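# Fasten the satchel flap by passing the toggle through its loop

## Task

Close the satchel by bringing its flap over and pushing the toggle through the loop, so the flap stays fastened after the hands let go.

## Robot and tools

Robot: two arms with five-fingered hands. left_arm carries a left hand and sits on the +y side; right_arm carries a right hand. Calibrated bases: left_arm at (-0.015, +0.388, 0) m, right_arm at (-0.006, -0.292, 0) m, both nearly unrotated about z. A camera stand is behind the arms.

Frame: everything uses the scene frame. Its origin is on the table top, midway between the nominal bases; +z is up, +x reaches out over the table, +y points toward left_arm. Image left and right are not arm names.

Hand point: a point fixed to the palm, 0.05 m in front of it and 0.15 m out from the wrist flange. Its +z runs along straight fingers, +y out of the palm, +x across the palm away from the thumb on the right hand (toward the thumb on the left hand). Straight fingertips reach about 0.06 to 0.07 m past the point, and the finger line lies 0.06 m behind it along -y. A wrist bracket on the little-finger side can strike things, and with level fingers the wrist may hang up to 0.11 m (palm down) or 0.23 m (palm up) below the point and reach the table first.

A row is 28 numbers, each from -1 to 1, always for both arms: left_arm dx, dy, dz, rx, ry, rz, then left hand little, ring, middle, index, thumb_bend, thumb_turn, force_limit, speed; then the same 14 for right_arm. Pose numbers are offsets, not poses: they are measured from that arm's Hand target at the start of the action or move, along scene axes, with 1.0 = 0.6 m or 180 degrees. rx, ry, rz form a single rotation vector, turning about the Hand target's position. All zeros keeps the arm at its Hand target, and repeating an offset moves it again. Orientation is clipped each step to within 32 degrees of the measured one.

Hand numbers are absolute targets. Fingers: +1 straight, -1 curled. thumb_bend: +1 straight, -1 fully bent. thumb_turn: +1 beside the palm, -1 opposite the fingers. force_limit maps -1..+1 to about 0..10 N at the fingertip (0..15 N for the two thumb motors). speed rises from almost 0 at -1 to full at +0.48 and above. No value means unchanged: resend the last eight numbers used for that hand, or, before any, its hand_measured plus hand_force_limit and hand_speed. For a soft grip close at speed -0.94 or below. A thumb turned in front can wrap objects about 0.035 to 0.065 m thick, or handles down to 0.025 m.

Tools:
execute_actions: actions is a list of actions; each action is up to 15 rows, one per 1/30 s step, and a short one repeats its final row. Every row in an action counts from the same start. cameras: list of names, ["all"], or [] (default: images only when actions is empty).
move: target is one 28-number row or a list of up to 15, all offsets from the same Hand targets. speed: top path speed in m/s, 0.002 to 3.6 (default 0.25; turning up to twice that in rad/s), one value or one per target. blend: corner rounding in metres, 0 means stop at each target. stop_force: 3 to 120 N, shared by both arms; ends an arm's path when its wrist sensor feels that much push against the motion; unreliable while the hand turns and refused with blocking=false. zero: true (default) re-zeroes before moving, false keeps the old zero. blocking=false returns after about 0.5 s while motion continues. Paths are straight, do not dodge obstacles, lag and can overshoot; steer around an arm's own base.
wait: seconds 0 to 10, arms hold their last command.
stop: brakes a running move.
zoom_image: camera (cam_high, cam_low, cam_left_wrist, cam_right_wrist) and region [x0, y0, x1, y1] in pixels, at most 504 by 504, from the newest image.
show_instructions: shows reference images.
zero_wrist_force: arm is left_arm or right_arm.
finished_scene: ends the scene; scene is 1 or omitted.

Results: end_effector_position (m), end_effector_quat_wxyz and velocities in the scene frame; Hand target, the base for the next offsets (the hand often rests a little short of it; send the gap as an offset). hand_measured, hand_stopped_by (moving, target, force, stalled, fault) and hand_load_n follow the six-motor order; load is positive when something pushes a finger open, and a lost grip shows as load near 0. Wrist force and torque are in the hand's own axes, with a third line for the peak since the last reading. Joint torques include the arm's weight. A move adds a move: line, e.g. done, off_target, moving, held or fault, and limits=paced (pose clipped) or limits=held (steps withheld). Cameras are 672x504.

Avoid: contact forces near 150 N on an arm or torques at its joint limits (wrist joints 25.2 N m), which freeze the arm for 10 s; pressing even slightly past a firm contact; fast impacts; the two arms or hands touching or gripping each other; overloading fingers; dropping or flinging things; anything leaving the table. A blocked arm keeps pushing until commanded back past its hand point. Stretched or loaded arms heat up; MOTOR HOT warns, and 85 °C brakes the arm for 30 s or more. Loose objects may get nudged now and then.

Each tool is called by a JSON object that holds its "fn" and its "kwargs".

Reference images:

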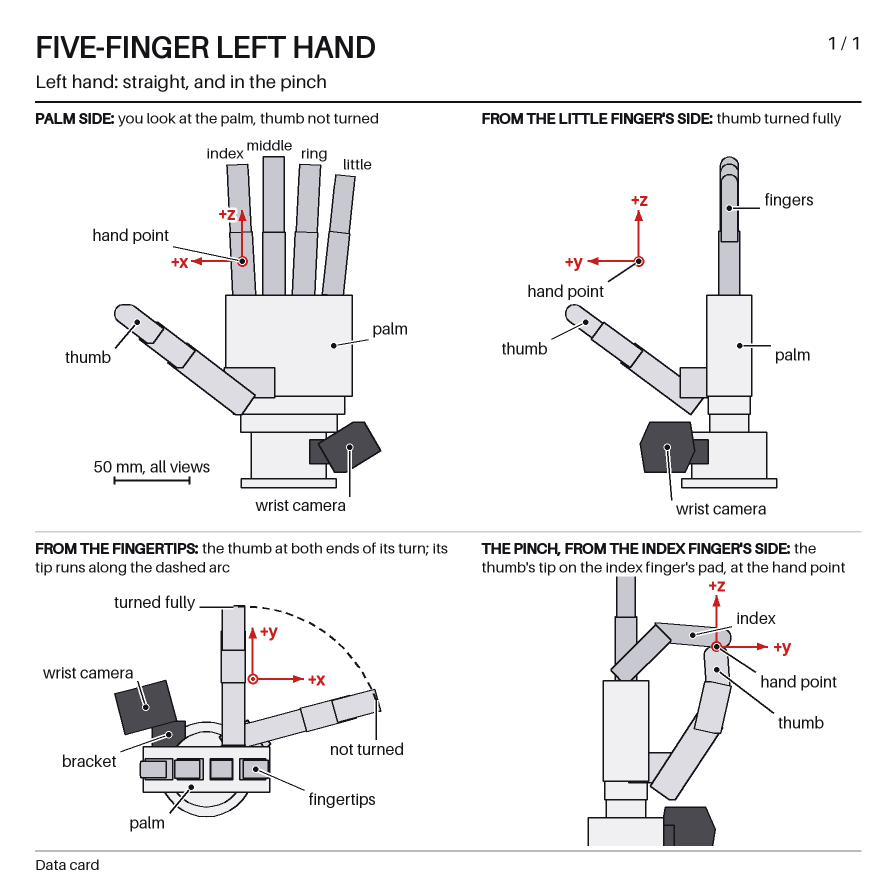

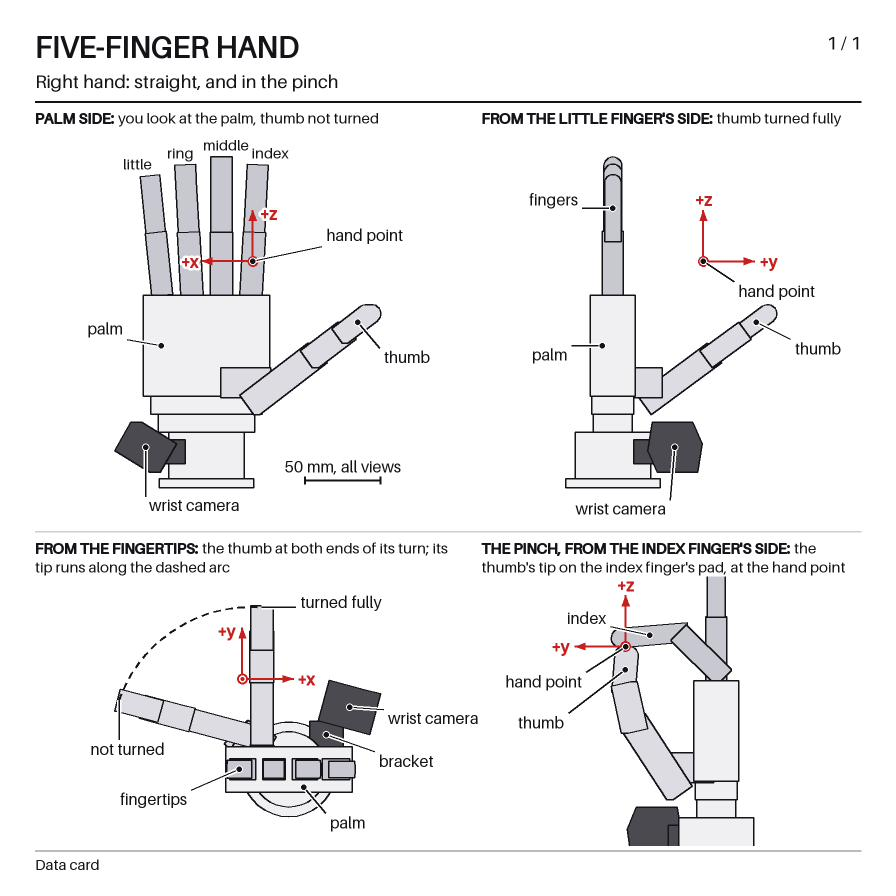

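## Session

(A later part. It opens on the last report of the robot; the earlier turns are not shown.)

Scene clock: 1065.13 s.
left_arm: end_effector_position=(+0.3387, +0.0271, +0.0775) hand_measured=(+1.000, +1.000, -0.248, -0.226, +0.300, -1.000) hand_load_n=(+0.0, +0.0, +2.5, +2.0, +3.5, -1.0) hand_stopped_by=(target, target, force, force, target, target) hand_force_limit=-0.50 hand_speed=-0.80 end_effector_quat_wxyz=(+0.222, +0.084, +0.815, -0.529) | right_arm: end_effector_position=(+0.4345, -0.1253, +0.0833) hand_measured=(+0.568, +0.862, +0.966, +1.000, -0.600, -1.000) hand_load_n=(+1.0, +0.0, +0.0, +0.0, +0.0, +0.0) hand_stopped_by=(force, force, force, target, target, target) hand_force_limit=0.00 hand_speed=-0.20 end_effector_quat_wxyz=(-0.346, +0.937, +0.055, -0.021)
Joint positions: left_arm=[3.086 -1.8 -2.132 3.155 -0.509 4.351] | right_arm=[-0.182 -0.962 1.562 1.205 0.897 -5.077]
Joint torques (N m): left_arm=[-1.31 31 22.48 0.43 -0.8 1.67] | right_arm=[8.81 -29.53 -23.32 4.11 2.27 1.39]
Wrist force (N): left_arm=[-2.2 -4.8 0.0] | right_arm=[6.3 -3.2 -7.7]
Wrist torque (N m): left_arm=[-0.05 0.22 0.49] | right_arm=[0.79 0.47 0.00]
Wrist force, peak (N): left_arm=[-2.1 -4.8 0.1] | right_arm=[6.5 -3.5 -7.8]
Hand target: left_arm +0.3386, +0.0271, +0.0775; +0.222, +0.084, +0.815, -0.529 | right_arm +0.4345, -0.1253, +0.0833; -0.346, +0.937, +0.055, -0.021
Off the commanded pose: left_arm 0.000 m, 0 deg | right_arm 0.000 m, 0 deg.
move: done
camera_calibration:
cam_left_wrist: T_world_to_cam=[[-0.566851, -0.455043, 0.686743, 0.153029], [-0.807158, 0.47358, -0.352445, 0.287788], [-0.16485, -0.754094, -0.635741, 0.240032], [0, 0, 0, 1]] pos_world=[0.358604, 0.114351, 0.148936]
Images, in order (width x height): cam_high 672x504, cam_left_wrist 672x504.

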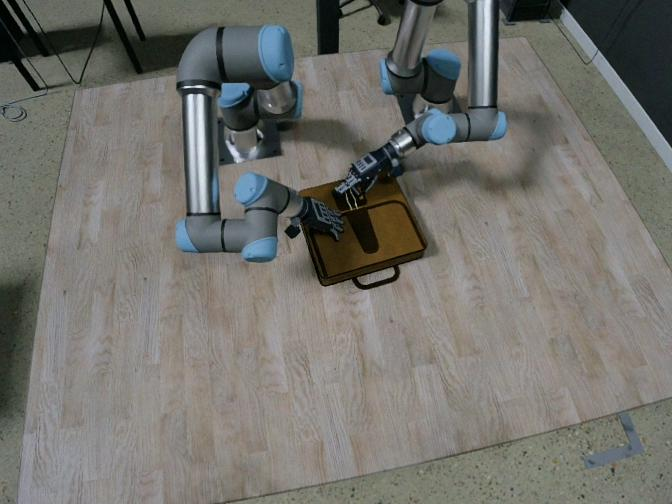

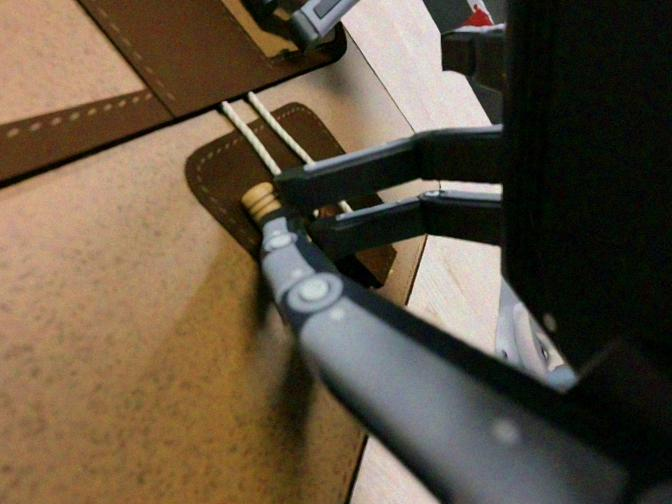

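{"fn": "move", "kwargs": {"target": [[0,0,0.01,0,0,0,1,1,-0.25,-0.25,0.3,-1,-0.5,-0.8,0,0,0,0,0,0,-1,-1,-1,1,-0.6,-1,0,-0.2]], "speed": 0.02, "cameras": ["cam_left_wrist","cam_high"]}}

{"fn": "zoom_image", "kwargs": {"camera": "cam_left_wrist", "region": [180, 80, 380, 280]}}

{"fn": "zoom_image", "kwargs": {"camera": "cam_high", "region": [335, 175, 375, 215]}}

Scene clock: 1069.60 s.
left_arm: end_effector_position=(+0.3386, +0.0271, +0.0836) hand_measured=(+1.000, +1.000, -0.250, -0.226, +0.300, -1.000) hand_load_n=(+0.0, +0.0, +0.0, +0.0, +0.0, +0.0) hand_stopped_by=(target, target, force, force, target, target) hand_force_limit=-0.50 hand_speed=-0.80 end_effector_quat_wxyz=(+0.222, +0.084, +0.815, -0.529) | right_arm: end_effector_position=(+0.4345, -0.1253, +0.0833) hand_measured=(+0.568, +0.862, +0.966, +1.000, -0.600, -1.000) hand_load_n=(+1.0, +0.0, +0.0, +0.0, +0.0, +0.0) hand_stopped_by=(force, force, force, target, target, target) hand_force_limit=0.00 hand_speed=-0.20 end_effector_quat_wxyz=(-0.346, +0.937, +0.055, -0.021)
Joint positions: left_arm=[3.086 -1.788 -2.126 3.137 -0.509 4.351] | right_arm=[-0.182 -0.962 1.562 1.205 0.897 -5.077]
Joint torques (N m): left_arm=[6.81 17.14 17.93 0.22 3.26 0.07] | right_arm=[8.6 -29.53 -22.29 3.95 2.3 1.34]
Wrist force (N): left_arm=[-0.3 -0.3 0.8] | right_arm=[6.4 -3.5 -7.6]
Wrist torque (N m): left_arm=[0.08 0.23 0.39] | right_arm=[0.75 0.47 -0.01]
Wrist force, peak (N): left_arm=[-2.3 -5.0 0.1] | right_arm=[6.4 -3.4 -7.9]
Hand target: left_arm +0.3386, +0.0271, +0.0835; +0.222, +0.084, +0.815, -0.529 | right_arm +0.4345, -0.1253, +0.0833; -0.346, +0.937, +0.055, -0.021
Off the commanded pose: left_arm 0.000 m, 0 deg | right_arm 0.000 m, 0 deg.
move: done
camera_calibration:
cam_left_wrist: T_world_to_cam=[[-0.566851, -0.455043, 0.686743, 0.14884], [-0.807158, 0.47358, -0.352445, 0.289938], [-0.16485, -0.754094, -0.635741, 0.24391], [0, 0, 0, 1]] pos_world=[0.358604, 0.114351, 0.155036]
Images, in order (width x height): cam_high 672x504, cam_left_wrist 672x504.

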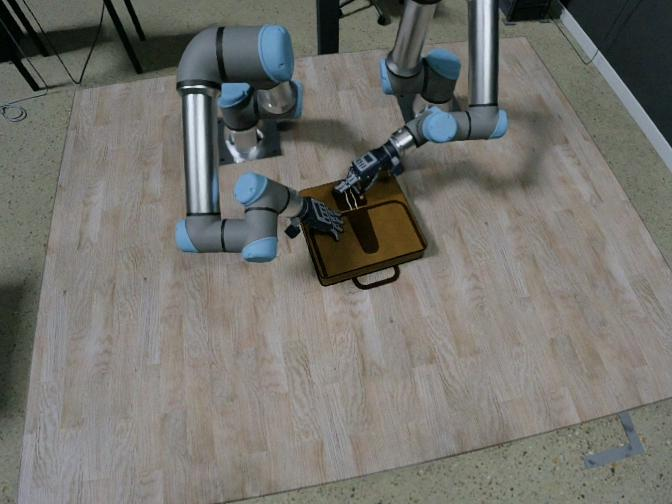

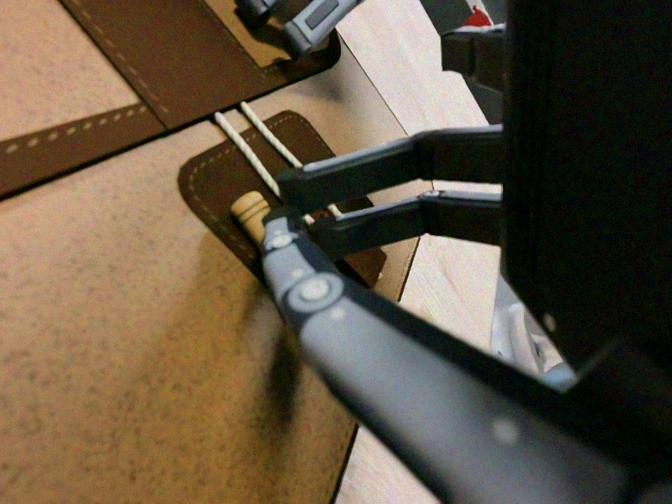

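Scaled by 2.520.

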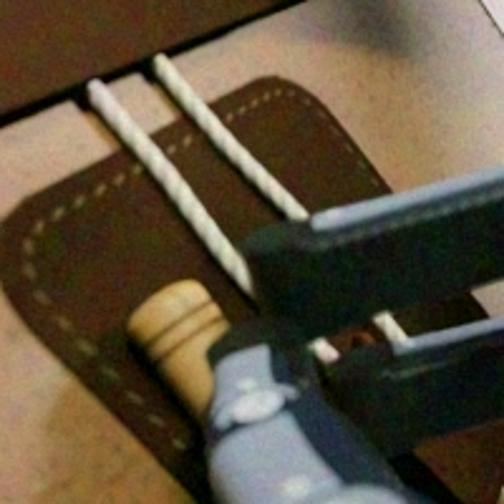

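Scaled by 12.600.

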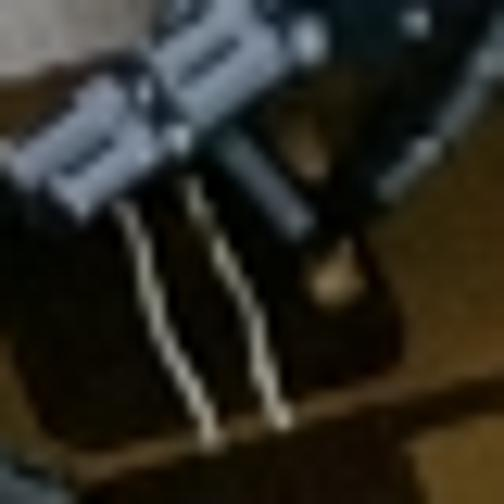

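{"fn": "move", "kwargs": {"target": [[0,0.005,0.035,0,0,0,1,1,0.3,0.3,0.3,-1,-0.5,-0.8,0,0,0,0,0,0,-1,-1,-1,1,-0.6,-1,0,-0.2]], "speed": 0.04, "cameras": ["cam_left_wrist","cam_high"]}}

{"fn": "zoom_image", "kwargs": {"camera": "cam_left_wrist", "region": [180, 80, 380, 280]}}

{"fn": "zoom_image", "kwargs": {"camera": "cam_high", "region": [335, 175, 375, 215]}}

Scene clock: 1072.97 s.
left_arm: end_effector_position=(+0.3386, +0.0301, +0.1046) hand_measured=(+1.000, +1.000, +0.300, +0.300, +0.300, -1.000) hand_load_n=(+0.0, +0.0, +0.0, +0.0, +0.0, +0.5) hand_stopped_by=(target, target, target, target, target, target) hand_force_limit=-0.50 hand_speed=-0.80 end_effector_quat_wxyz=(+0.222, +0.084, +0.815, -0.529) | right_arm: end_effector_position=(+0.4345, -0.1253, +0.0833) hand_measured=(+0.568, +0.862, +0.966, +1.000, -0.600, -1.000) hand_load_n=(+0.5, +0.0, +0.0, +0.0, +0.0, +0.0) hand_stopped_by=(force, force, force, target, target, target) hand_force_limit=0.00 hand_speed=-0.20 end_effector_quat_wxyz=(-0.346, +0.937, +0.055, -0.021)
Joint positions: left_arm=[3.096 -1.749 -2.106 3.067 -0.502 4.365] | right_arm=[-0.182 -0.962 1.562 1.205 0.897 -5.077]
Joint torques (N m): left_arm=[-10.15 10.26 4.22 1.11 -1.38 -1.75] | right_arm=[9.96 -30.42 -22.92 3.95 2.06 1.47]
Wrist force (N): left_arm=[0.0 -0.4 0.9] | right_arm=[6.4 -3.2 -7.7]
Wrist torque (N m): left_arm=[0.06 0.19 0.39] | right_arm=[0.80 0.47 0.00]
Wrist force, peak (N): left_arm=[-0.2 -0.6 1.0] | right_arm=[6.6 -3.4 -7.7]
Hand target: left_arm +0.3386, +0.0301, +0.1045; +0.222, +0.084, +0.815, -0.529 | right_arm +0.4345, -0.1253, +0.0833; -0.346, +0.937, +0.055, -0.021
Off the commanded pose: left_arm 0.000 m, 0 deg | right_arm 0.000 m, 0 deg.
move: done
camera_calibration:
cam_left_wrist: T_world_to_cam=[[-0.566945, -0.454949, 0.686727, 0.135877], [-0.807094, 0.473602, -0.352562, 0.295878], [-0.164838, -0.754137, -0.635693, 0.259452], [0, 0, 0, 1]] pos_world=[0.358604, 0.117351, 0.175937]
Images, in order (width x height): cam_high 672x504, cam_left_wrist 672x504.

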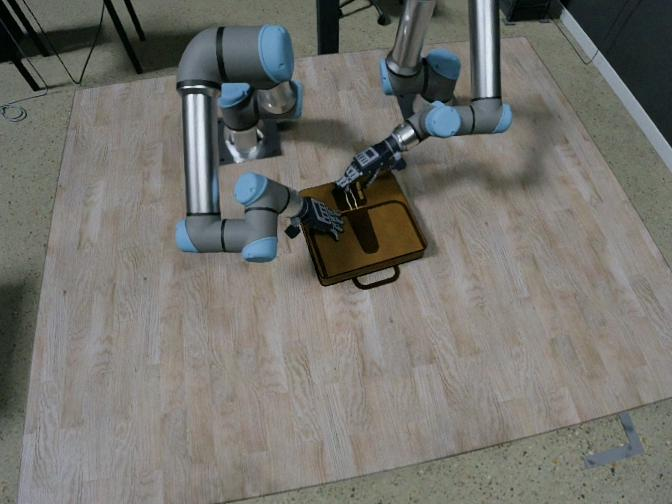

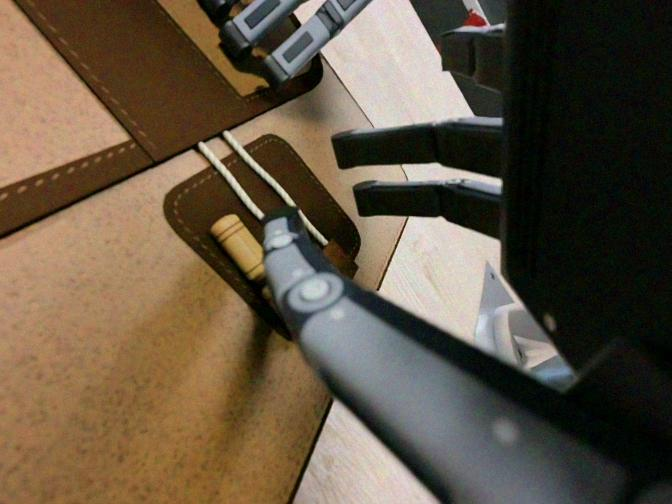

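Scaled by 2.520.

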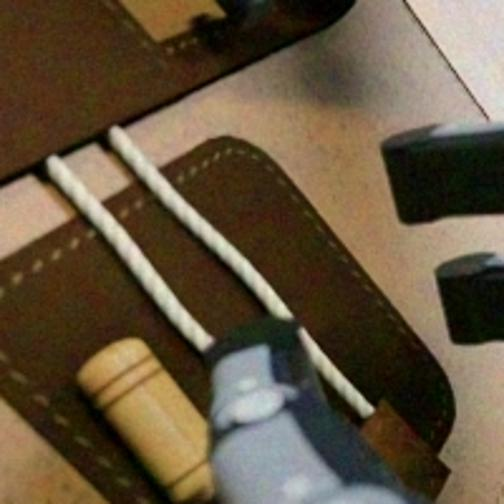

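Scaled by 12.600.

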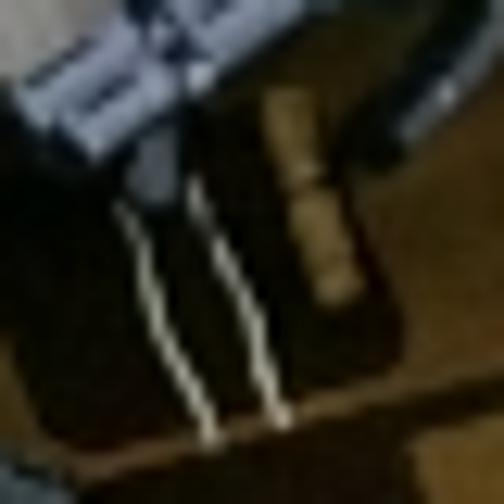

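{"fn": "move", "kwargs": {"target": [[-0.023,0.0125,0,0,0,-0.0389,1,1,-0.1,-0.1,0.3,-1,-0.5,-0.5,0,0,0,0,0,0,-1,-1,-1,1,-0.6,-1,0,-0.2]], "speed": 0.05, "cameras": []}}

{"fn": "move", "kwargs": {"target": [[0,0,-0.0265,0,0,0,1,1,-0.1,-0.1,0.3,-1,-0.5,-0.5,0,0,0,0,0,0,-1,-1,-1,1,-0.6,-1,0,-0.2]], "speed": 0.03, "stop_force": 4, "cameras": ["cam_left_wrist","cam_high"]}}

{"fn": "zoom_image", "kwargs": {"camera": "cam_left_wrist", "region": [180, 80, 380, 280]}}

{"fn": "zoom_image", "kwargs": {"camera": "cam_high", "region": [335, 175, 375, 215]}}

Scene clock: 1078.60 s.
left_arm: end_effector_position=(+0.3249, +0.0377, +0.1045) hand_measured=(+1.000, +1.000, -0.100, -0.100, +0.300, -1.000) hand_load_n=(+0.0, +0.0, +0.0, +0.0, +0.0, +0.0) hand_stopped_by=(target, target, target, target, target, target) hand_force_limit=-0.50 hand_speed=-0.50 end_effector_quat_wxyz=(+0.189, +0.133, +0.808, -0.542) | right_arm: end_effector_position=(+0.4345, -0.1253, +0.0833) hand_measured=(+0.568, +0.862, +0.966, +1.000, -0.600, -1.000) hand_load_n=(+0.5, +0.0, +0.0, +0.0, +0.0, +0.5) hand_stopped_by=(force, force, force, target, target, target) hand_force_limit=0.00 hand_speed=-0.20 end_effector_quat_wxyz=(-0.346, +0.937, +0.055, -0.021)
Joint positions: left_arm=[3.143 -1.833 -2.074 2.836 -0.4 4.677] | right_arm=[-0.182 -0.962 1.562 1.205 0.897 -5.077]
Joint torques (N m): left_arm=[-10.06 34.25 11.22 0.23 -1.22 -0.38] | right_arm=[9 -29.89 -21.33 4 2.15 1.44]
Wrist force (N): left_arm=[-0.3 -0.6 1.4] | right_arm=[6.3 -3.4 -7.6]
Wrist torque (N m): left_arm=[-0.01 0.19 0.44] | right_arm=[0.77 0.48 0.00]
Wrist force, peak (N): left_arm=[-0.4 -0.7 1.6] | right_arm=[6.4 -3.5 -7.9]
Hand target: left_arm +0.3248, +0.0376, +0.1045; +0.189, +0.133, +0.808, -0.542 | right_arm +0.4345, -0.1253, +0.0833; -0.346, +0.937, +0.055, -0.021
Off the commanded pose: left_arm 0.000 m, 0 deg | right_arm 0.000 m, 0 deg.
move: done
No camera images: "cameras" was empty.

Scene clock: 1080.20 s.
left_arm: end_effector_position=(+0.3248, +0.0376, +0.0886) hand_measured=(+1.000, +1.000, -0.100, -0.100, +0.300, -1.000) hand_load_n=(+0.0, +0.0, +0.0, +0.0, +0.0, +0.0) hand_stopped_by=(target, target, target, target, target, target) hand_force_limit=-0.50 hand_speed=-0.50 end_effector_quat_wxyz=(+0.189, +0.133, +0.808, -0.542) | right_arm: end_effector_position=(+0.4345, -0.1253, +0.0833) hand_measured=(+0.568, +0.862, +0.966, +1.000, -0.600, -1.000) hand_load_n=(+1.0, +0.0, +0.0, +0.0, +0.0, +0.0) hand_stopped_by=(force, force, force, target, target, target) hand_force_limit=0.00 hand_speed=-0.20 end_effector_quat_wxyz=(-0.346, +0.937, +0.055, -0.021)
Joint positions: left_arm=[3.143 -1.863 -2.088 2.881 -0.4 4.677] | right_arm=[-0.182 -0.962 1.562 1.205 0.897 -5.077]
Joint torques (N m): left_arm=[-8.9 33.74 22.94 -4.27 -1.02 -1.68] | right_arm=[9.31 -30.67 -22.61 4.03 2.21 1.5]
Wrist force (N): left_arm=[-0.2 -0.4 1.3] | right_arm=[6.3 -3.3 -7.5]
Wrist torque (N m): left_arm=[0.03 0.19 0.45] | right_arm=[0.77 0.47 0.00]
Wrist force, peak (N): left_arm=[-0.3 -0.6 1.6] | right_arm=[6.6 -3.2 -7.8]
Hand target: left_arm +0.3248, +0.0376, +0.0886; +0.189, +0.133, +0.808, -0.542 | right_arm +0.4345, -0.1253, +0.0833; -0.346, +0.937, +0.055, -0.021
Off the commanded pose: left_arm 0.000 m, 0 deg | right_arm 0.000 m, 0 deg.
move: done
camera_calibration:
cam_left_wrist: T_world_to_cam=[[-0.618103, -0.382501, 0.686762, 0.156272], [-0.743385, 0.568471, -0.352448, 0.251318], [-0.255592, -0.728378, -0.635719, 0.281227], [0, 0, 0, 1]] pos_world=[0.355298, 0.121747, 0.160036]
Images, in order (width x height): cam_high 672x504, cam_left_wrist 672x504.

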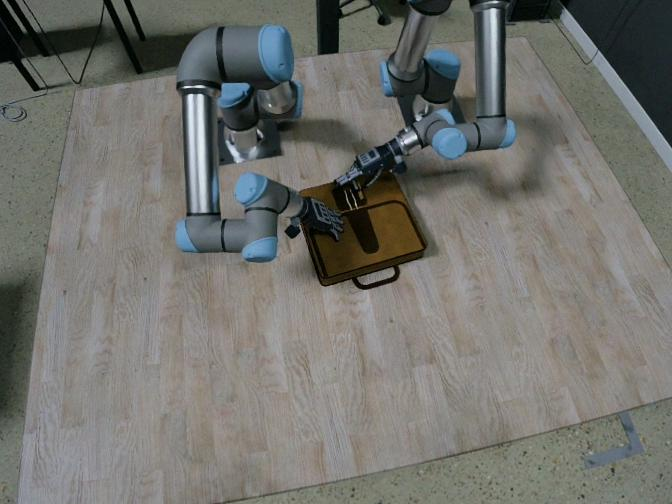

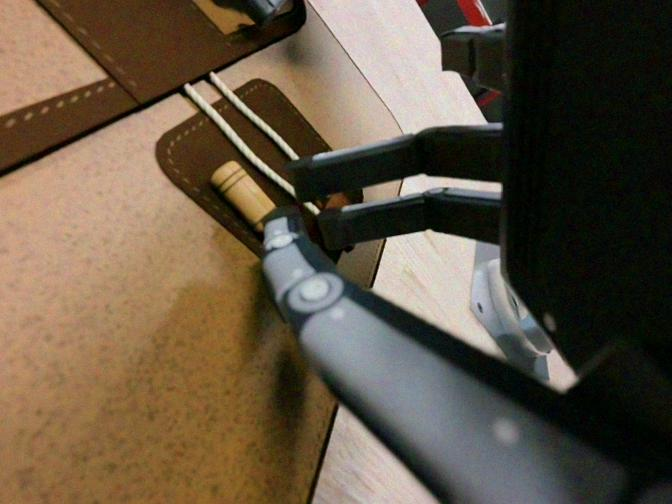

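Scaled by 2.520.

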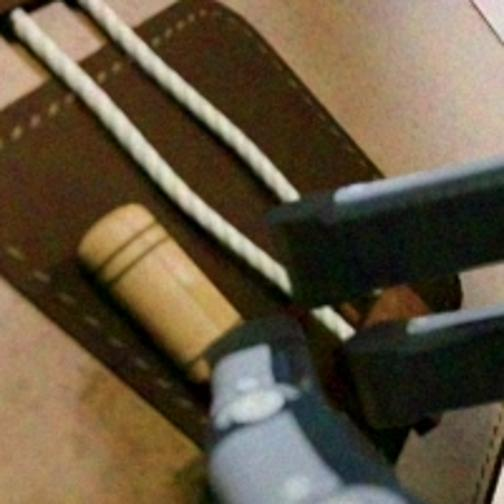

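Scaled by 12.600.

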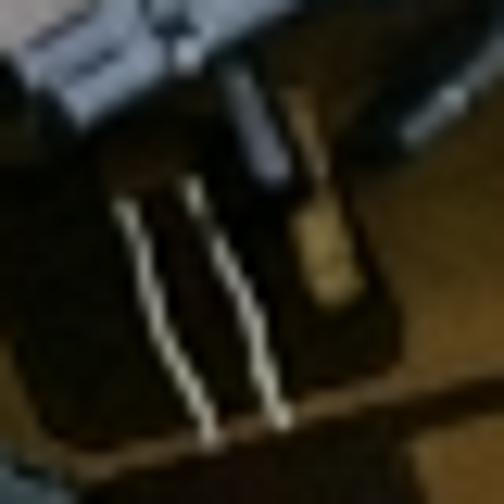

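{"fn": "move", "kwargs": {"target": [[0,0,-0.0213,0,0,0,1,1,-0.1,-0.1,0.3,-1,-0.5,-0.5,0,0,0,0,0,0,-1,-1,-1,1,-0.6,-1,0,-0.2]], "speed": 0.02, "stop_force": 4, "cameras": ["cam_left_wrist","cam_high"]}}

{"fn": "zoom_image", "kwargs": {"camera": "cam_left_wrist", "region": [180, 80, 380, 280]}}

{"fn": "zoom_image", "kwargs": {"camera": "cam_high", "region": [335, 175, 375, 215]}}

Scene clock: 1083.30 s.
left_arm: end_effector_position=(+0.3248, +0.0376, +0.0817) hand_measured=(+1.000, +1.000, -0.100, -0.100, +0.300, -1.000) hand_load_n=(+0.0, +0.0, +0.0, +0.0, +0.0, +0.0) hand_stopped_by=(target, target, target, target, target, target) hand_force_limit=-0.50 hand_speed=-0.50 end_effector_quat_wxyz=(+0.189, +0.133, +0.808, -0.541) | right_arm: end_effector_position=(+0.4345, -0.1253, +0.0833) hand_measured=(+0.568, +0.862, +0.966, +1.000, -0.600, -1.000) hand_load_n=(+1.0, +0.0, +0.0, +0.0, +0.0, +0.0) hand_stopped_by=(force, force, force, target, target, target) hand_force_limit=0.00 hand_speed=-0.20 end_effector_quat_wxyz=(-0.346, +0.937, +0.055, -0.021)
Joint positions: left_arm=[3.143 -1.877 -2.094 2.9 -0.4 4.677] | right_arm=[-0.182 -0.962 1.562 1.205 0.897 -5.077]
Joint torques (N m): left_arm=[-5.03 33.25 22.18 -0.47 -0.77 -0.66] | right_arm=[8.45 -30.22 -21.44 3.89 1.85 1.42]
Wrist force (N): left_arm=[0.1 -0.3 1.4] | right_arm=[6.3 -3.3 -7.7]
Wrist torque (N m): left_arm=[0.02 0.15 0.47] | right_arm=[0.79 0.48 0.00]
Wrist force, peak (N): left_arm=[-3.6 -9.5 2.0] | right_arm=[6.5 -3.4 -7.8]
Hand target: left_arm +0.3248, +0.0376, +0.0817; +0.189, +0.133, +0.808, -0.541 (not the last commanded pose) | right_arm +0.4345, -0.1253, +0.0833; -0.346, +0.937, +0.055, -0.021
Off the commanded pose: left_arm 0.006 m, 0 deg | right_arm 0.000 m, 0 deg.
move: contact (left_arm)
camera_calibration:
cam_left_wrist: T_world_to_cam=[[-0.618103, -0.382501, 0.686762, 0.161011], [-0.743385, 0.568471, -0.352448, 0.248886], [-0.255592, -0.728378, -0.635719, 0.276841], [0, 0, 0, 1]] pos_world=[0.355298, 0.121747, 0.153136]
Images, in order (width x height): cam_high 672x504, cam_left_wrist 672x504.

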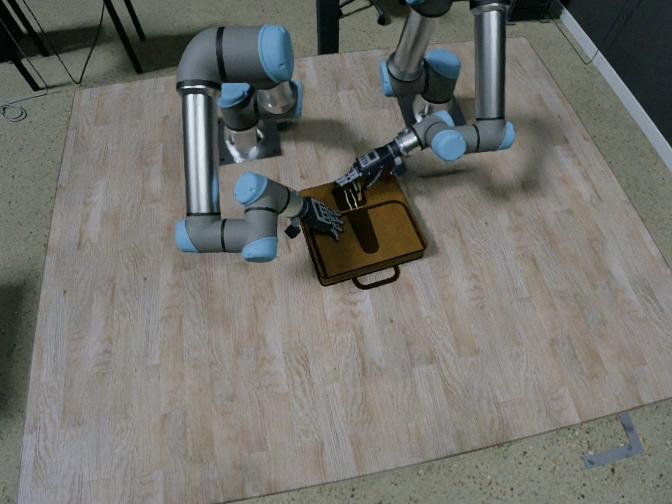

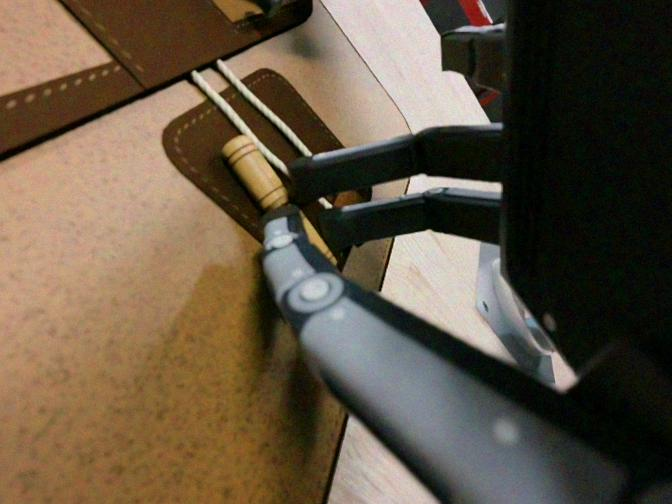

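Scaled by 2.520.

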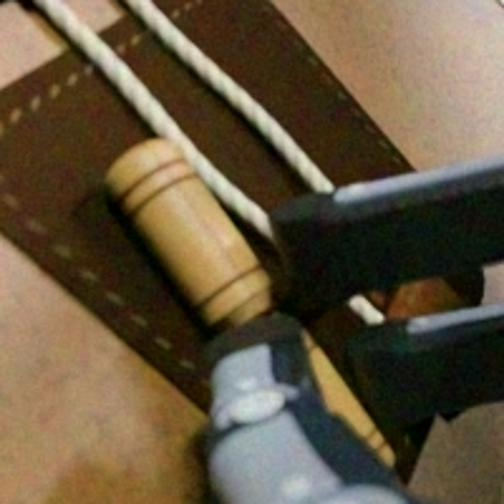

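Scaled by 12.600.

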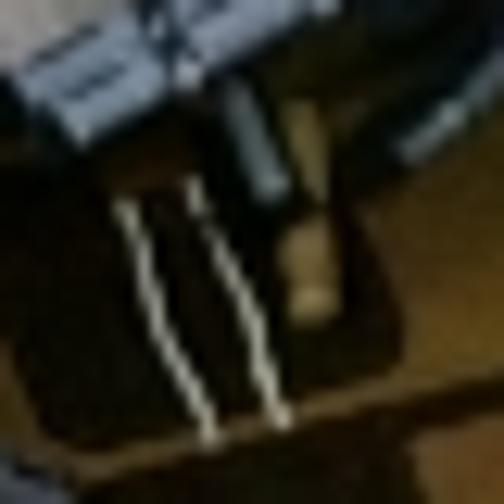

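{"fn": "move", "kwargs": {"target": [[0,0,0.012,0,0,0,1,1,0,0,0.3,-1,-0.5,-0.5,0,0,0,0,0,0,-1,-1,-1,1,-0.6,-1,0,-0.2],[0.007,-0.0067,0.012,0,0,0,1,1,0,0,0.3,-1,-0.5,-0.5,0,0,0,0,0,0,-1,-1,-1,1,-0.6,-1,0,-0.2]], "speed": 0.05, "cameras": []}}

{"fn": "move", "kwargs": {"target": [[0,0,-0.0217,0,0,0,1,1,0,0,0.3,-1,-0.5,-0.5,0,0,0,0,0,0,-1,-1,-1,1,-0.6,-1,0,-0.2]], "speed": 0.02, "stop_force": 4, "cameras": ["cam_left_wrist","cam_high"]}}

{"fn": "zoom_image", "kwargs": {"camera": "cam_left_wrist", "region": [180, 80, 380, 280]}}

{"fn": "zoom_image", "kwargs": {"camera": "cam_high", "region": [335, 175, 375, 215]}}

Scene clock: 1090.77 s.
left_arm: end_effector_position=(+0.3291, +0.0336, +0.0888) hand_measured=(+1.000, +1.000, +0.000, +0.000, +0.300, -1.000) hand_load_n=(+0.0, +0.0, +0.0, +0.0, +0.0, +0.0) hand_stopped_by=(target, target, target, target, target, target) hand_force_limit=-0.50 hand_speed=-0.50 end_effector_quat_wxyz=(+0.190, +0.133, +0.808, -0.541) | right_arm: end_effector_position=(+0.4345, -0.1253, +0.0833) hand_measured=(+0.568, +0.862, +0.966, +1.000, -0.600, -1.000) hand_load_n=(+1.0, +0.0, +0.0, -0.5, +0.0, +0.0) hand_stopped_by=(force, force, force, target, target, target) hand_force_limit=0.00 hand_speed=-0.20 end_effector_quat_wxyz=(-0.346, +0.937, +0.055, -0.021)
Joint positions: left_arm=[3.13 -1.867 -2.073 2.895 -0.406 4.649] | right_arm=[-0.182 -0.962 1.562 1.205 0.897 -5.077]
Joint torques (N m): left_arm=[9.97 33.36 2.32 -4.38 3.83 1.89] | right_arm=[9.36 -30.88 -21.72 3.77 2.2 1.49]
Wrist force (N): left_arm=[-0.3 -0.2 1.2] | right_arm=[6.5 -3.5 -7.4]
Wrist torque (N m): left_arm=[0.04 0.22 0.33] | right_arm=[0.74 0.44 0.01]
Wrist force, peak (N): left_arm=[-0.6 -0.2 1.8] | right_arm=[6.6 -3.4 -7.7]
Hand target: left_arm +0.3290, +0.0336, +0.0889; +0.189, +0.133, +0.808, -0.541 | right_arm +0.4345, -0.1253, +0.0833; -0.346, +0.937, +0.055, -0.021
Off the commanded pose: left_arm 0.000 m, 0 deg | right_arm 0.000 m, 0 deg.
move: done
No camera images: "cameras" was empty.

Scene clock: 1092.27 s.
left_arm: end_effector_position=(+0.3290, +0.0336, +0.0780) hand_measured=(+1.000, +1.000, +0.000, +0.000, +0.300, -1.000) hand_load_n=(+0.0, +0.0, +0.0, +0.0, +0.0, +0.0) hand_stopped_by=(target, target, target, target, target, target) hand_force_limit=-0.50 hand_speed=-0.50 end_effector_quat_wxyz=(+0.189, +0.133, +0.808, -0.542) | right_arm: end_effector_position=(+0.4345, -0.1253, +0.0833) hand_measured=(+0.568, +0.862, +0.966, +1.000, -0.600, -1.000) hand_load_n=(+1.0, +0.0, +0.0, -0.5, +0.0, +0.0) hand_stopped_by=(force, force, force, target, target, target) hand_force_limit=0.00 hand_speed=-0.20 end_effector_quat_wxyz=(-0.346, +0.937, +0.055, -0.021)
Joint positions: left_arm=[3.13 -1.889 -2.082 2.925 -0.406 4.649] | right_arm=[-0.182 -0.962 1.562 1.205 0.897 -5.077]
Joint torques (N m): left_arm=[3.09 33.66 22.54 -0.1 -1.56 1.04] | right_arm=[8.57 -29.64 -21.44 3.88 2.16 1.41]
Wrist force (N): left_arm=[-1.0 -3.5 -0.3] | right_arm=[6.2 -3.2 -7.5]
Wrist torque (N m): left_arm=[-0.02 0.18 0.34] | right_arm=[0.78 0.49 0.00]
Wrist force, peak (N): left_arm=[-2.4 -6.3 -1.7] | right_arm=[6.4 -3.5 -7.8]
Hand target: left_arm +0.3290, +0.0336, +0.0780; +0.189, +0.133, +0.808, -0.542 (not the last commanded pose) | right_arm +0.4345, -0.1253, +0.0833; -0.346, +0.937, +0.055, -0.021
Off the commanded pose: left_arm 0.002 m, 0 deg | right_arm 0.000 m, 0 deg.
move: contact (left_arm)
camera_calibration:
cam_left_wrist: T_world_to_cam=[[-0.618115, -0.382435, 0.686788, 0.16461], [-0.743343, 0.568539, -0.352426, 0.252952], [-0.255686, -0.728359, -0.635703, 0.272677], [0, 0, 0, 1]] pos_world=[0.359498, 0.117747, 0.149436]
Images, in order (width x height): cam_high 672x504, cam_left_wrist 672x504.

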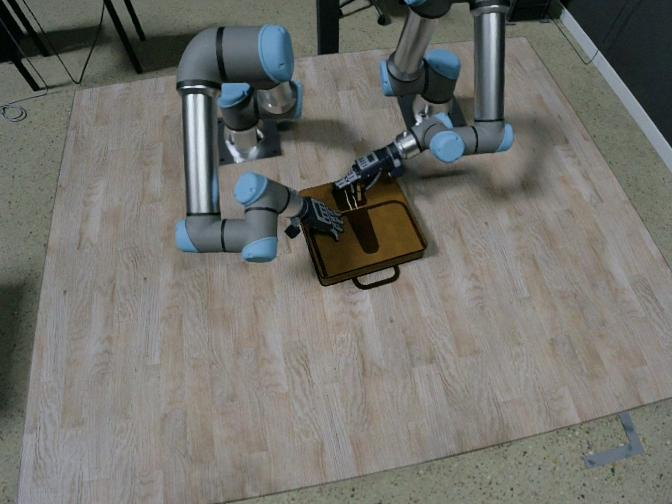

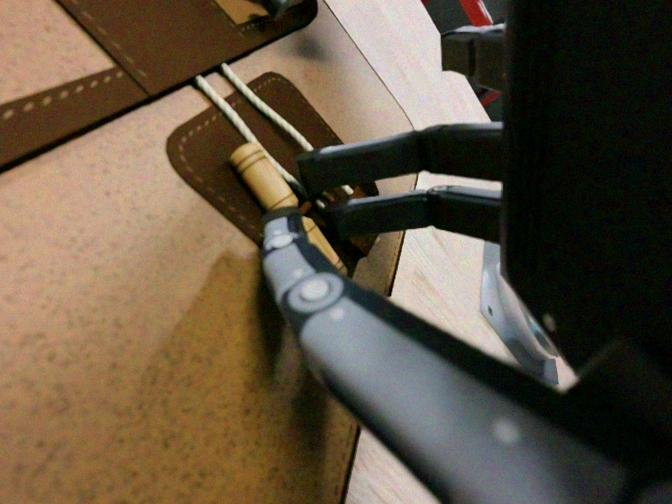

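Scaled by 2.520.

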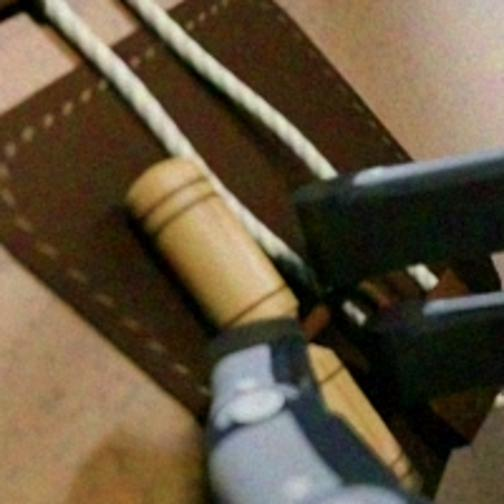

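Scaled by 12.600.

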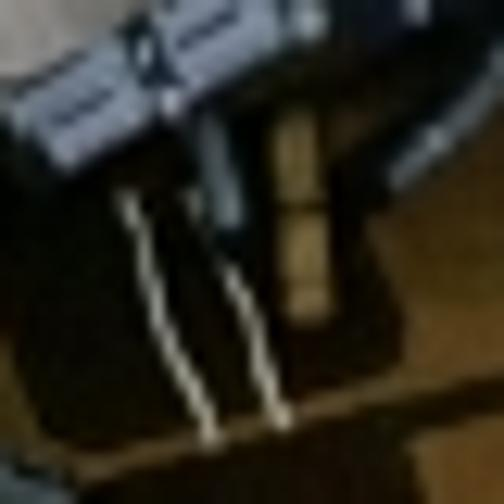

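{"fn": "move", "kwargs": {"target": [[0,0,0.001,0,0,0,1,1,-0.12,-0.12,0.3,-1,-0.5,-0.7,0,0,0,0,0,0,-1,-1,-1,1,-0.6,-1,0,-0.2]], "speed": 0.05, "cameras": []}}

{"fn": "move", "kwargs": {"target": [[0,0,-0.005,0,0,0,1,1,-0.12,-0.12,0.3,-1,-0.5,-0.7,0,0,0,0,0,0,-1,-1,-1,1,-0.6,-1,0,-0.2]], "speed": 0.02, "stop_force": 4, "cameras": ["cam_left_wrist","cam_high"]}}

{"fn": "zoom_image", "kwargs": {"camera": "cam_left_wrist", "region": [180, 80, 380, 280]}}

{"fn": "zoom_image", "kwargs": {"camera": "cam_high", "region": [335, 175, 375, 215]}}

Scene clock: 1097.63 s.
left_arm: end_effector_position=(+0.3290, +0.0336, +0.0786) hand_measured=(+1.000, +1.000, -0.120, -0.120, +0.300, -1.000) hand_load_n=(+0.0, +0.0, +0.0, +0.0, +0.0, +0.0) hand_stopped_by=(target, target, target, target, target, target) hand_force_limit=-0.50 hand_speed=-0.70 end_effector_quat_wxyz=(+0.189, +0.133, +0.808, -0.541) | right_arm: end_effector_position=(+0.4345, -0.1253, +0.0833) hand_measured=(+0.568, +0.862, +0.966, +1.000, -0.600, -1.000) hand_load_n=(+0.5, +0.0, +0.0, +0.0, +0.0, +0.0) hand_stopped_by=(force, force, force, target, target, target) hand_force_limit=0.00 hand_speed=-0.20 end_effector_quat_wxyz=(-0.346, +0.937, +0.055, -0.021)
Joint positions: left_arm=[3.13 -1.887 -2.082 2.924 -0.406 4.649] | right_arm=[-0.182 -0.962 1.562 1.205 0.897 -5.077]
Joint torques (N m): left_arm=[-8.64 33.36 22.65 -3.99 1.55 -1.36] | right_arm=[8.48 -31 -21.35 3.87 1.98 1.45]
Wrist force (N): left_arm=[-0.1 -0.6 1.1] | right_arm=[6.3 -3.5 -7.6]
Wrist torque (N m): left_arm=[-0.02 0.19 0.35] | right_arm=[0.75 0.48 -0.01]
Wrist force, peak (N): left_arm=[-1.0 -3.8 -0.5] | right_arm=[6.4 -3.6 -7.8]
Hand target: left_arm +0.3290, +0.0336, +0.0786; +0.189, +0.133, +0.808, -0.542 | right_arm +0.4345, -0.1253, +0.0833; -0.346, +0.937, +0.055, -0.021
Off the commanded pose: left_arm 0.000 m, 0 deg | right_arm 0.000 m, 0 deg.
move: done
No camera images: "cameras" was empty.

Scene clock: 1098.90 s.
left_arm: end_effector_position=(+0.3291, +0.0336, +0.0772) hand_measured=(+1.000, +1.000, -0.120, -0.120, +0.300, -1.000) hand_load_n=(+0.0, +0.0, +0.0, +0.0, +0.5, +0.0) hand_stopped_by=(target, target, target, target, target, target) hand_force_limit=-0.50 hand_speed=-0.70 end_effector_quat_wxyz=(+0.190, +0.133, +0.808, -0.541) | right_arm: end_effector_position=(+0.4345, -0.1253, +0.0833) hand_measured=(+0.568, +0.862, +0.966, +1.000, -0.600, -1.000) hand_load_n=(+1.0, +0.0, +0.0, +0.0, +0.5, +0.0) hand_stopped_by=(force, force, force, target, target, target) hand_force_limit=0.00 hand_speed=-0.20 end_effector_quat_wxyz=(-0.346, +0.937, +0.055, -0.021)
Joint positions: left_arm=[3.13 -1.89 -2.083 2.928 -0.406 4.649] | right_arm=[-0.182 -0.962 1.562 1.205 0.897 -5.077]
Joint torques (N m): left_arm=[-9.22 34.86 21.72 -4.09 -1.32 -0.88] | right_arm=[8.5 -30.33 -21.09 3.7 2.08 1.47]
Wrist force (N): left_arm=[-0.1 -0.3 1.2] | right_arm=[6.2 -3.3 -7.7]
Wrist torque (N m): left_arm=[0.01 0.19 0.35] | right_arm=[0.79 0.50 -0.01]
Wrist force, peak (N): left_arm=[-2.6 -6.2 1.5] | right_arm=[6.6 -3.4 -7.8]
Hand target: left_arm +0.3291, +0.0336, +0.0772; +0.190, +0.133, +0.808, -0.541 (not the last commanded pose) | right_arm +0.4345, -0.1253, +0.0833; -0.346, +0.937, +0.055, -0.021
Off the commanded pose: left_arm 0.002 m, 0 deg | right_arm 0.000 m, 0 deg.
move: contact (left_arm)
camera_calibration:
cam_left_wrist: T_world_to_cam=[[-0.618312, -0.382462, 0.686596, 0.165323], [-0.743249, 0.568533, -0.352635, 0.252742], [-0.255483, -0.72835, -0.635795, 0.272134], [0, 0, 0, 1]] pos_world=[0.359598, 0.117747, 0.148637]
Images, in order (width x height): cam_high 672x504, cam_left_wrist 672x504.

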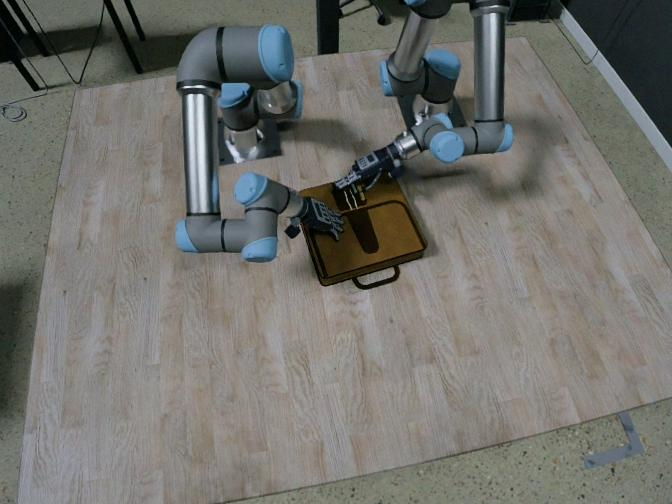

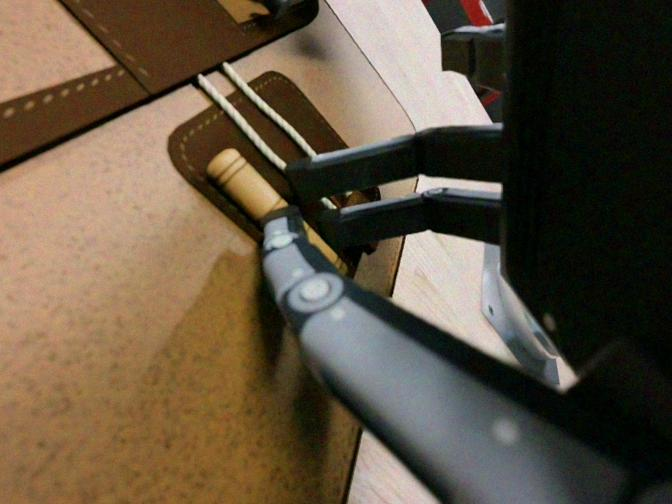

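Scaled by 2.520.

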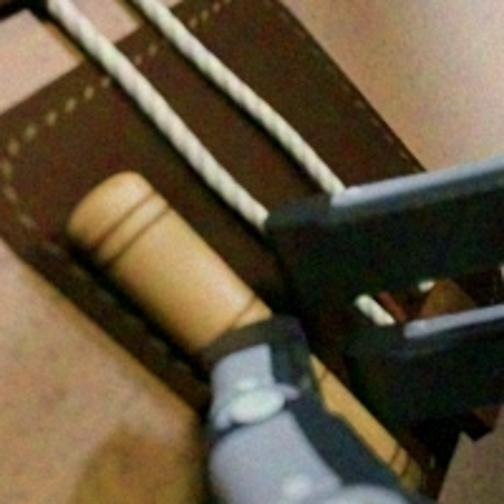

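Scaled by 12.600.

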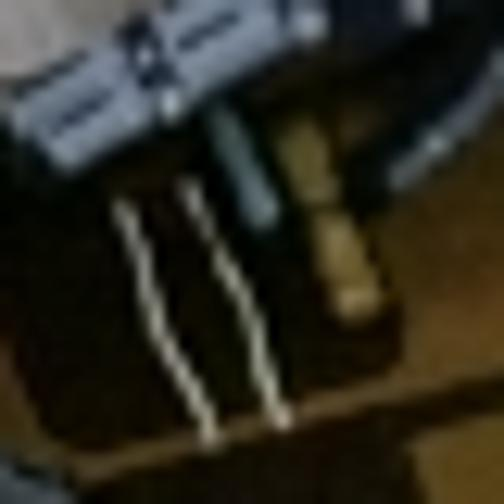

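{"fn": "move", "kwargs": {"target": [[0,0,-0.001,0,0,0,1,1,-0.26,-0.26,0.3,-1,-0.45,-0.7,0,0,0,0,0,0,-1,-1,-1,1,-0.6,-1,0,-0.2]], "speed": 0.02, "cameras": ["cam_left_wrist","cam_high"]}}

{"fn": "zoom_image", "kwargs": {"camera": "cam_left_wrist", "region": [180, 80, 380, 280]}}

{"fn": "zoom_image", "kwargs": {"camera": "cam_high", "region": [335, 175, 375, 215]}}

Scene clock: 1101.70 s.
left_arm: end_effector_position=(+0.3291, +0.0336, +0.0766) hand_measured=(+1.000, +1.000, -0.260, -0.228, +0.302, -1.000) hand_load_n=(+0.0, +0.0, +2.0, +2.0, +3.5, -1.5) hand_stopped_by=(target, target, target, force, target, target) hand_force_limit=-0.45 hand_speed=-0.70 end_effector_quat_wxyz=(+0.190, +0.133, +0.808, -0.541) | right_arm: end_effector_position=(+0.4345, -0.1253, +0.0833) hand_measured=(+0.568, +0.862, +0.966, +1.000, -0.600, -1.000) hand_load_n=(+1.0, +0.0, +0.0, +0.0, +0.0, +0.0) hand_stopped_by=(force, force, force, target, target, target) hand_force_limit=0.00 hand_speed=-0.20 end_effector_quat_wxyz=(-0.346, +0.937, +0.055, -0.021)
Joint positions: left_arm=[3.13 -1.891 -2.083 2.929 -0.406 4.649] | right_arm=[-0.182 -0.962 1.562 1.205 0.897 -5.077]
Joint torques (N m): left_arm=[-7.73 11.55 -0.11 0.69 -0.81 -0.37] | right_arm=[9.06 -29.82 -21.34 3.73 2.1 1.47]
Wrist force (N): left_arm=[-3.4 -9.3 -1.6] | right_arm=[6.3 -3.6 -7.5]
Wrist torque (N m): left_arm=[-0.28 0.18 0.51] | right_arm=[0.73 0.47 -0.01]
Wrist force, peak (N): left_arm=[-3.4 -9.3 -1.6] | right_arm=[6.5 -3.4 -7.7]
Hand target: left_arm +0.3291, +0.0336, +0.0766; +0.190, +0.133, +0.808, -0.541 | right_arm +0.4345, -0.1253, +0.0833; -0.346, +0.937, +0.055, -0.021
Off the commanded pose: left_arm 0.000 m, 0 deg | right_arm 0.000 m, 0 deg.
move: done
camera_calibration:
cam_left_wrist: T_world_to_cam=[[-0.61831, -0.382556, 0.686545, 0.165684], [-0.743277, 0.568505, -0.352621, 0.252577], [-0.255408, -0.728322, -0.635857, 0.271796], [0, 0, 0, 1]] pos_world=[0.359598, 0.117747, 0.148137]
Images, in order (width x height): cam_high 672x504, cam_left_wrist 672x504.

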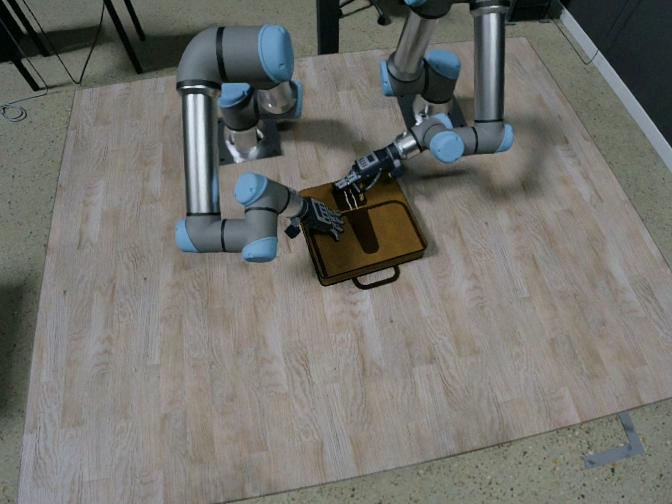

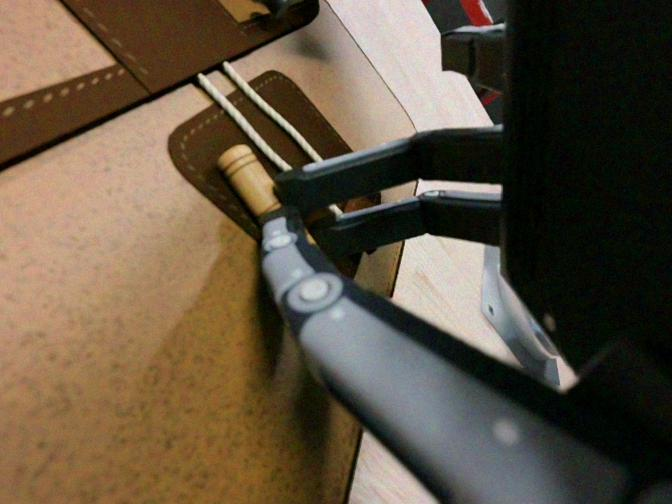

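Scaled by 2.520.

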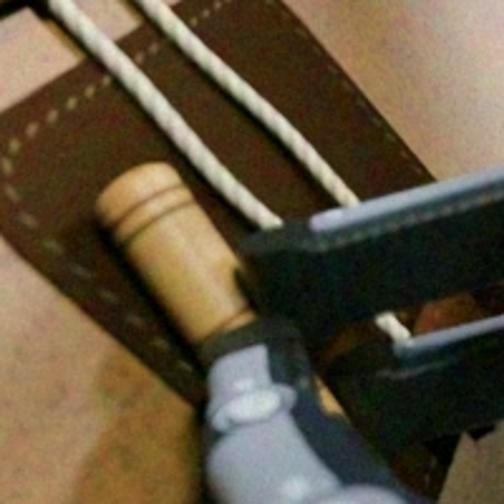

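Scaled by 12.600.

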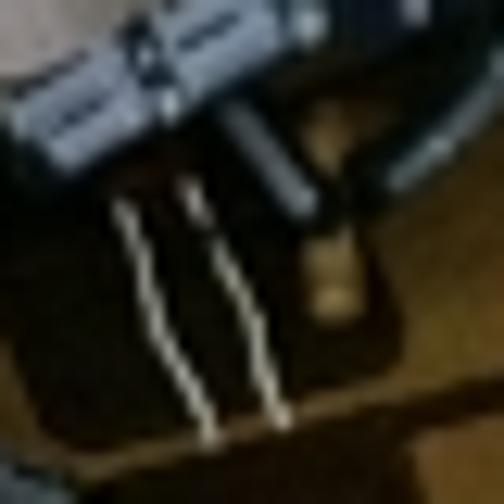

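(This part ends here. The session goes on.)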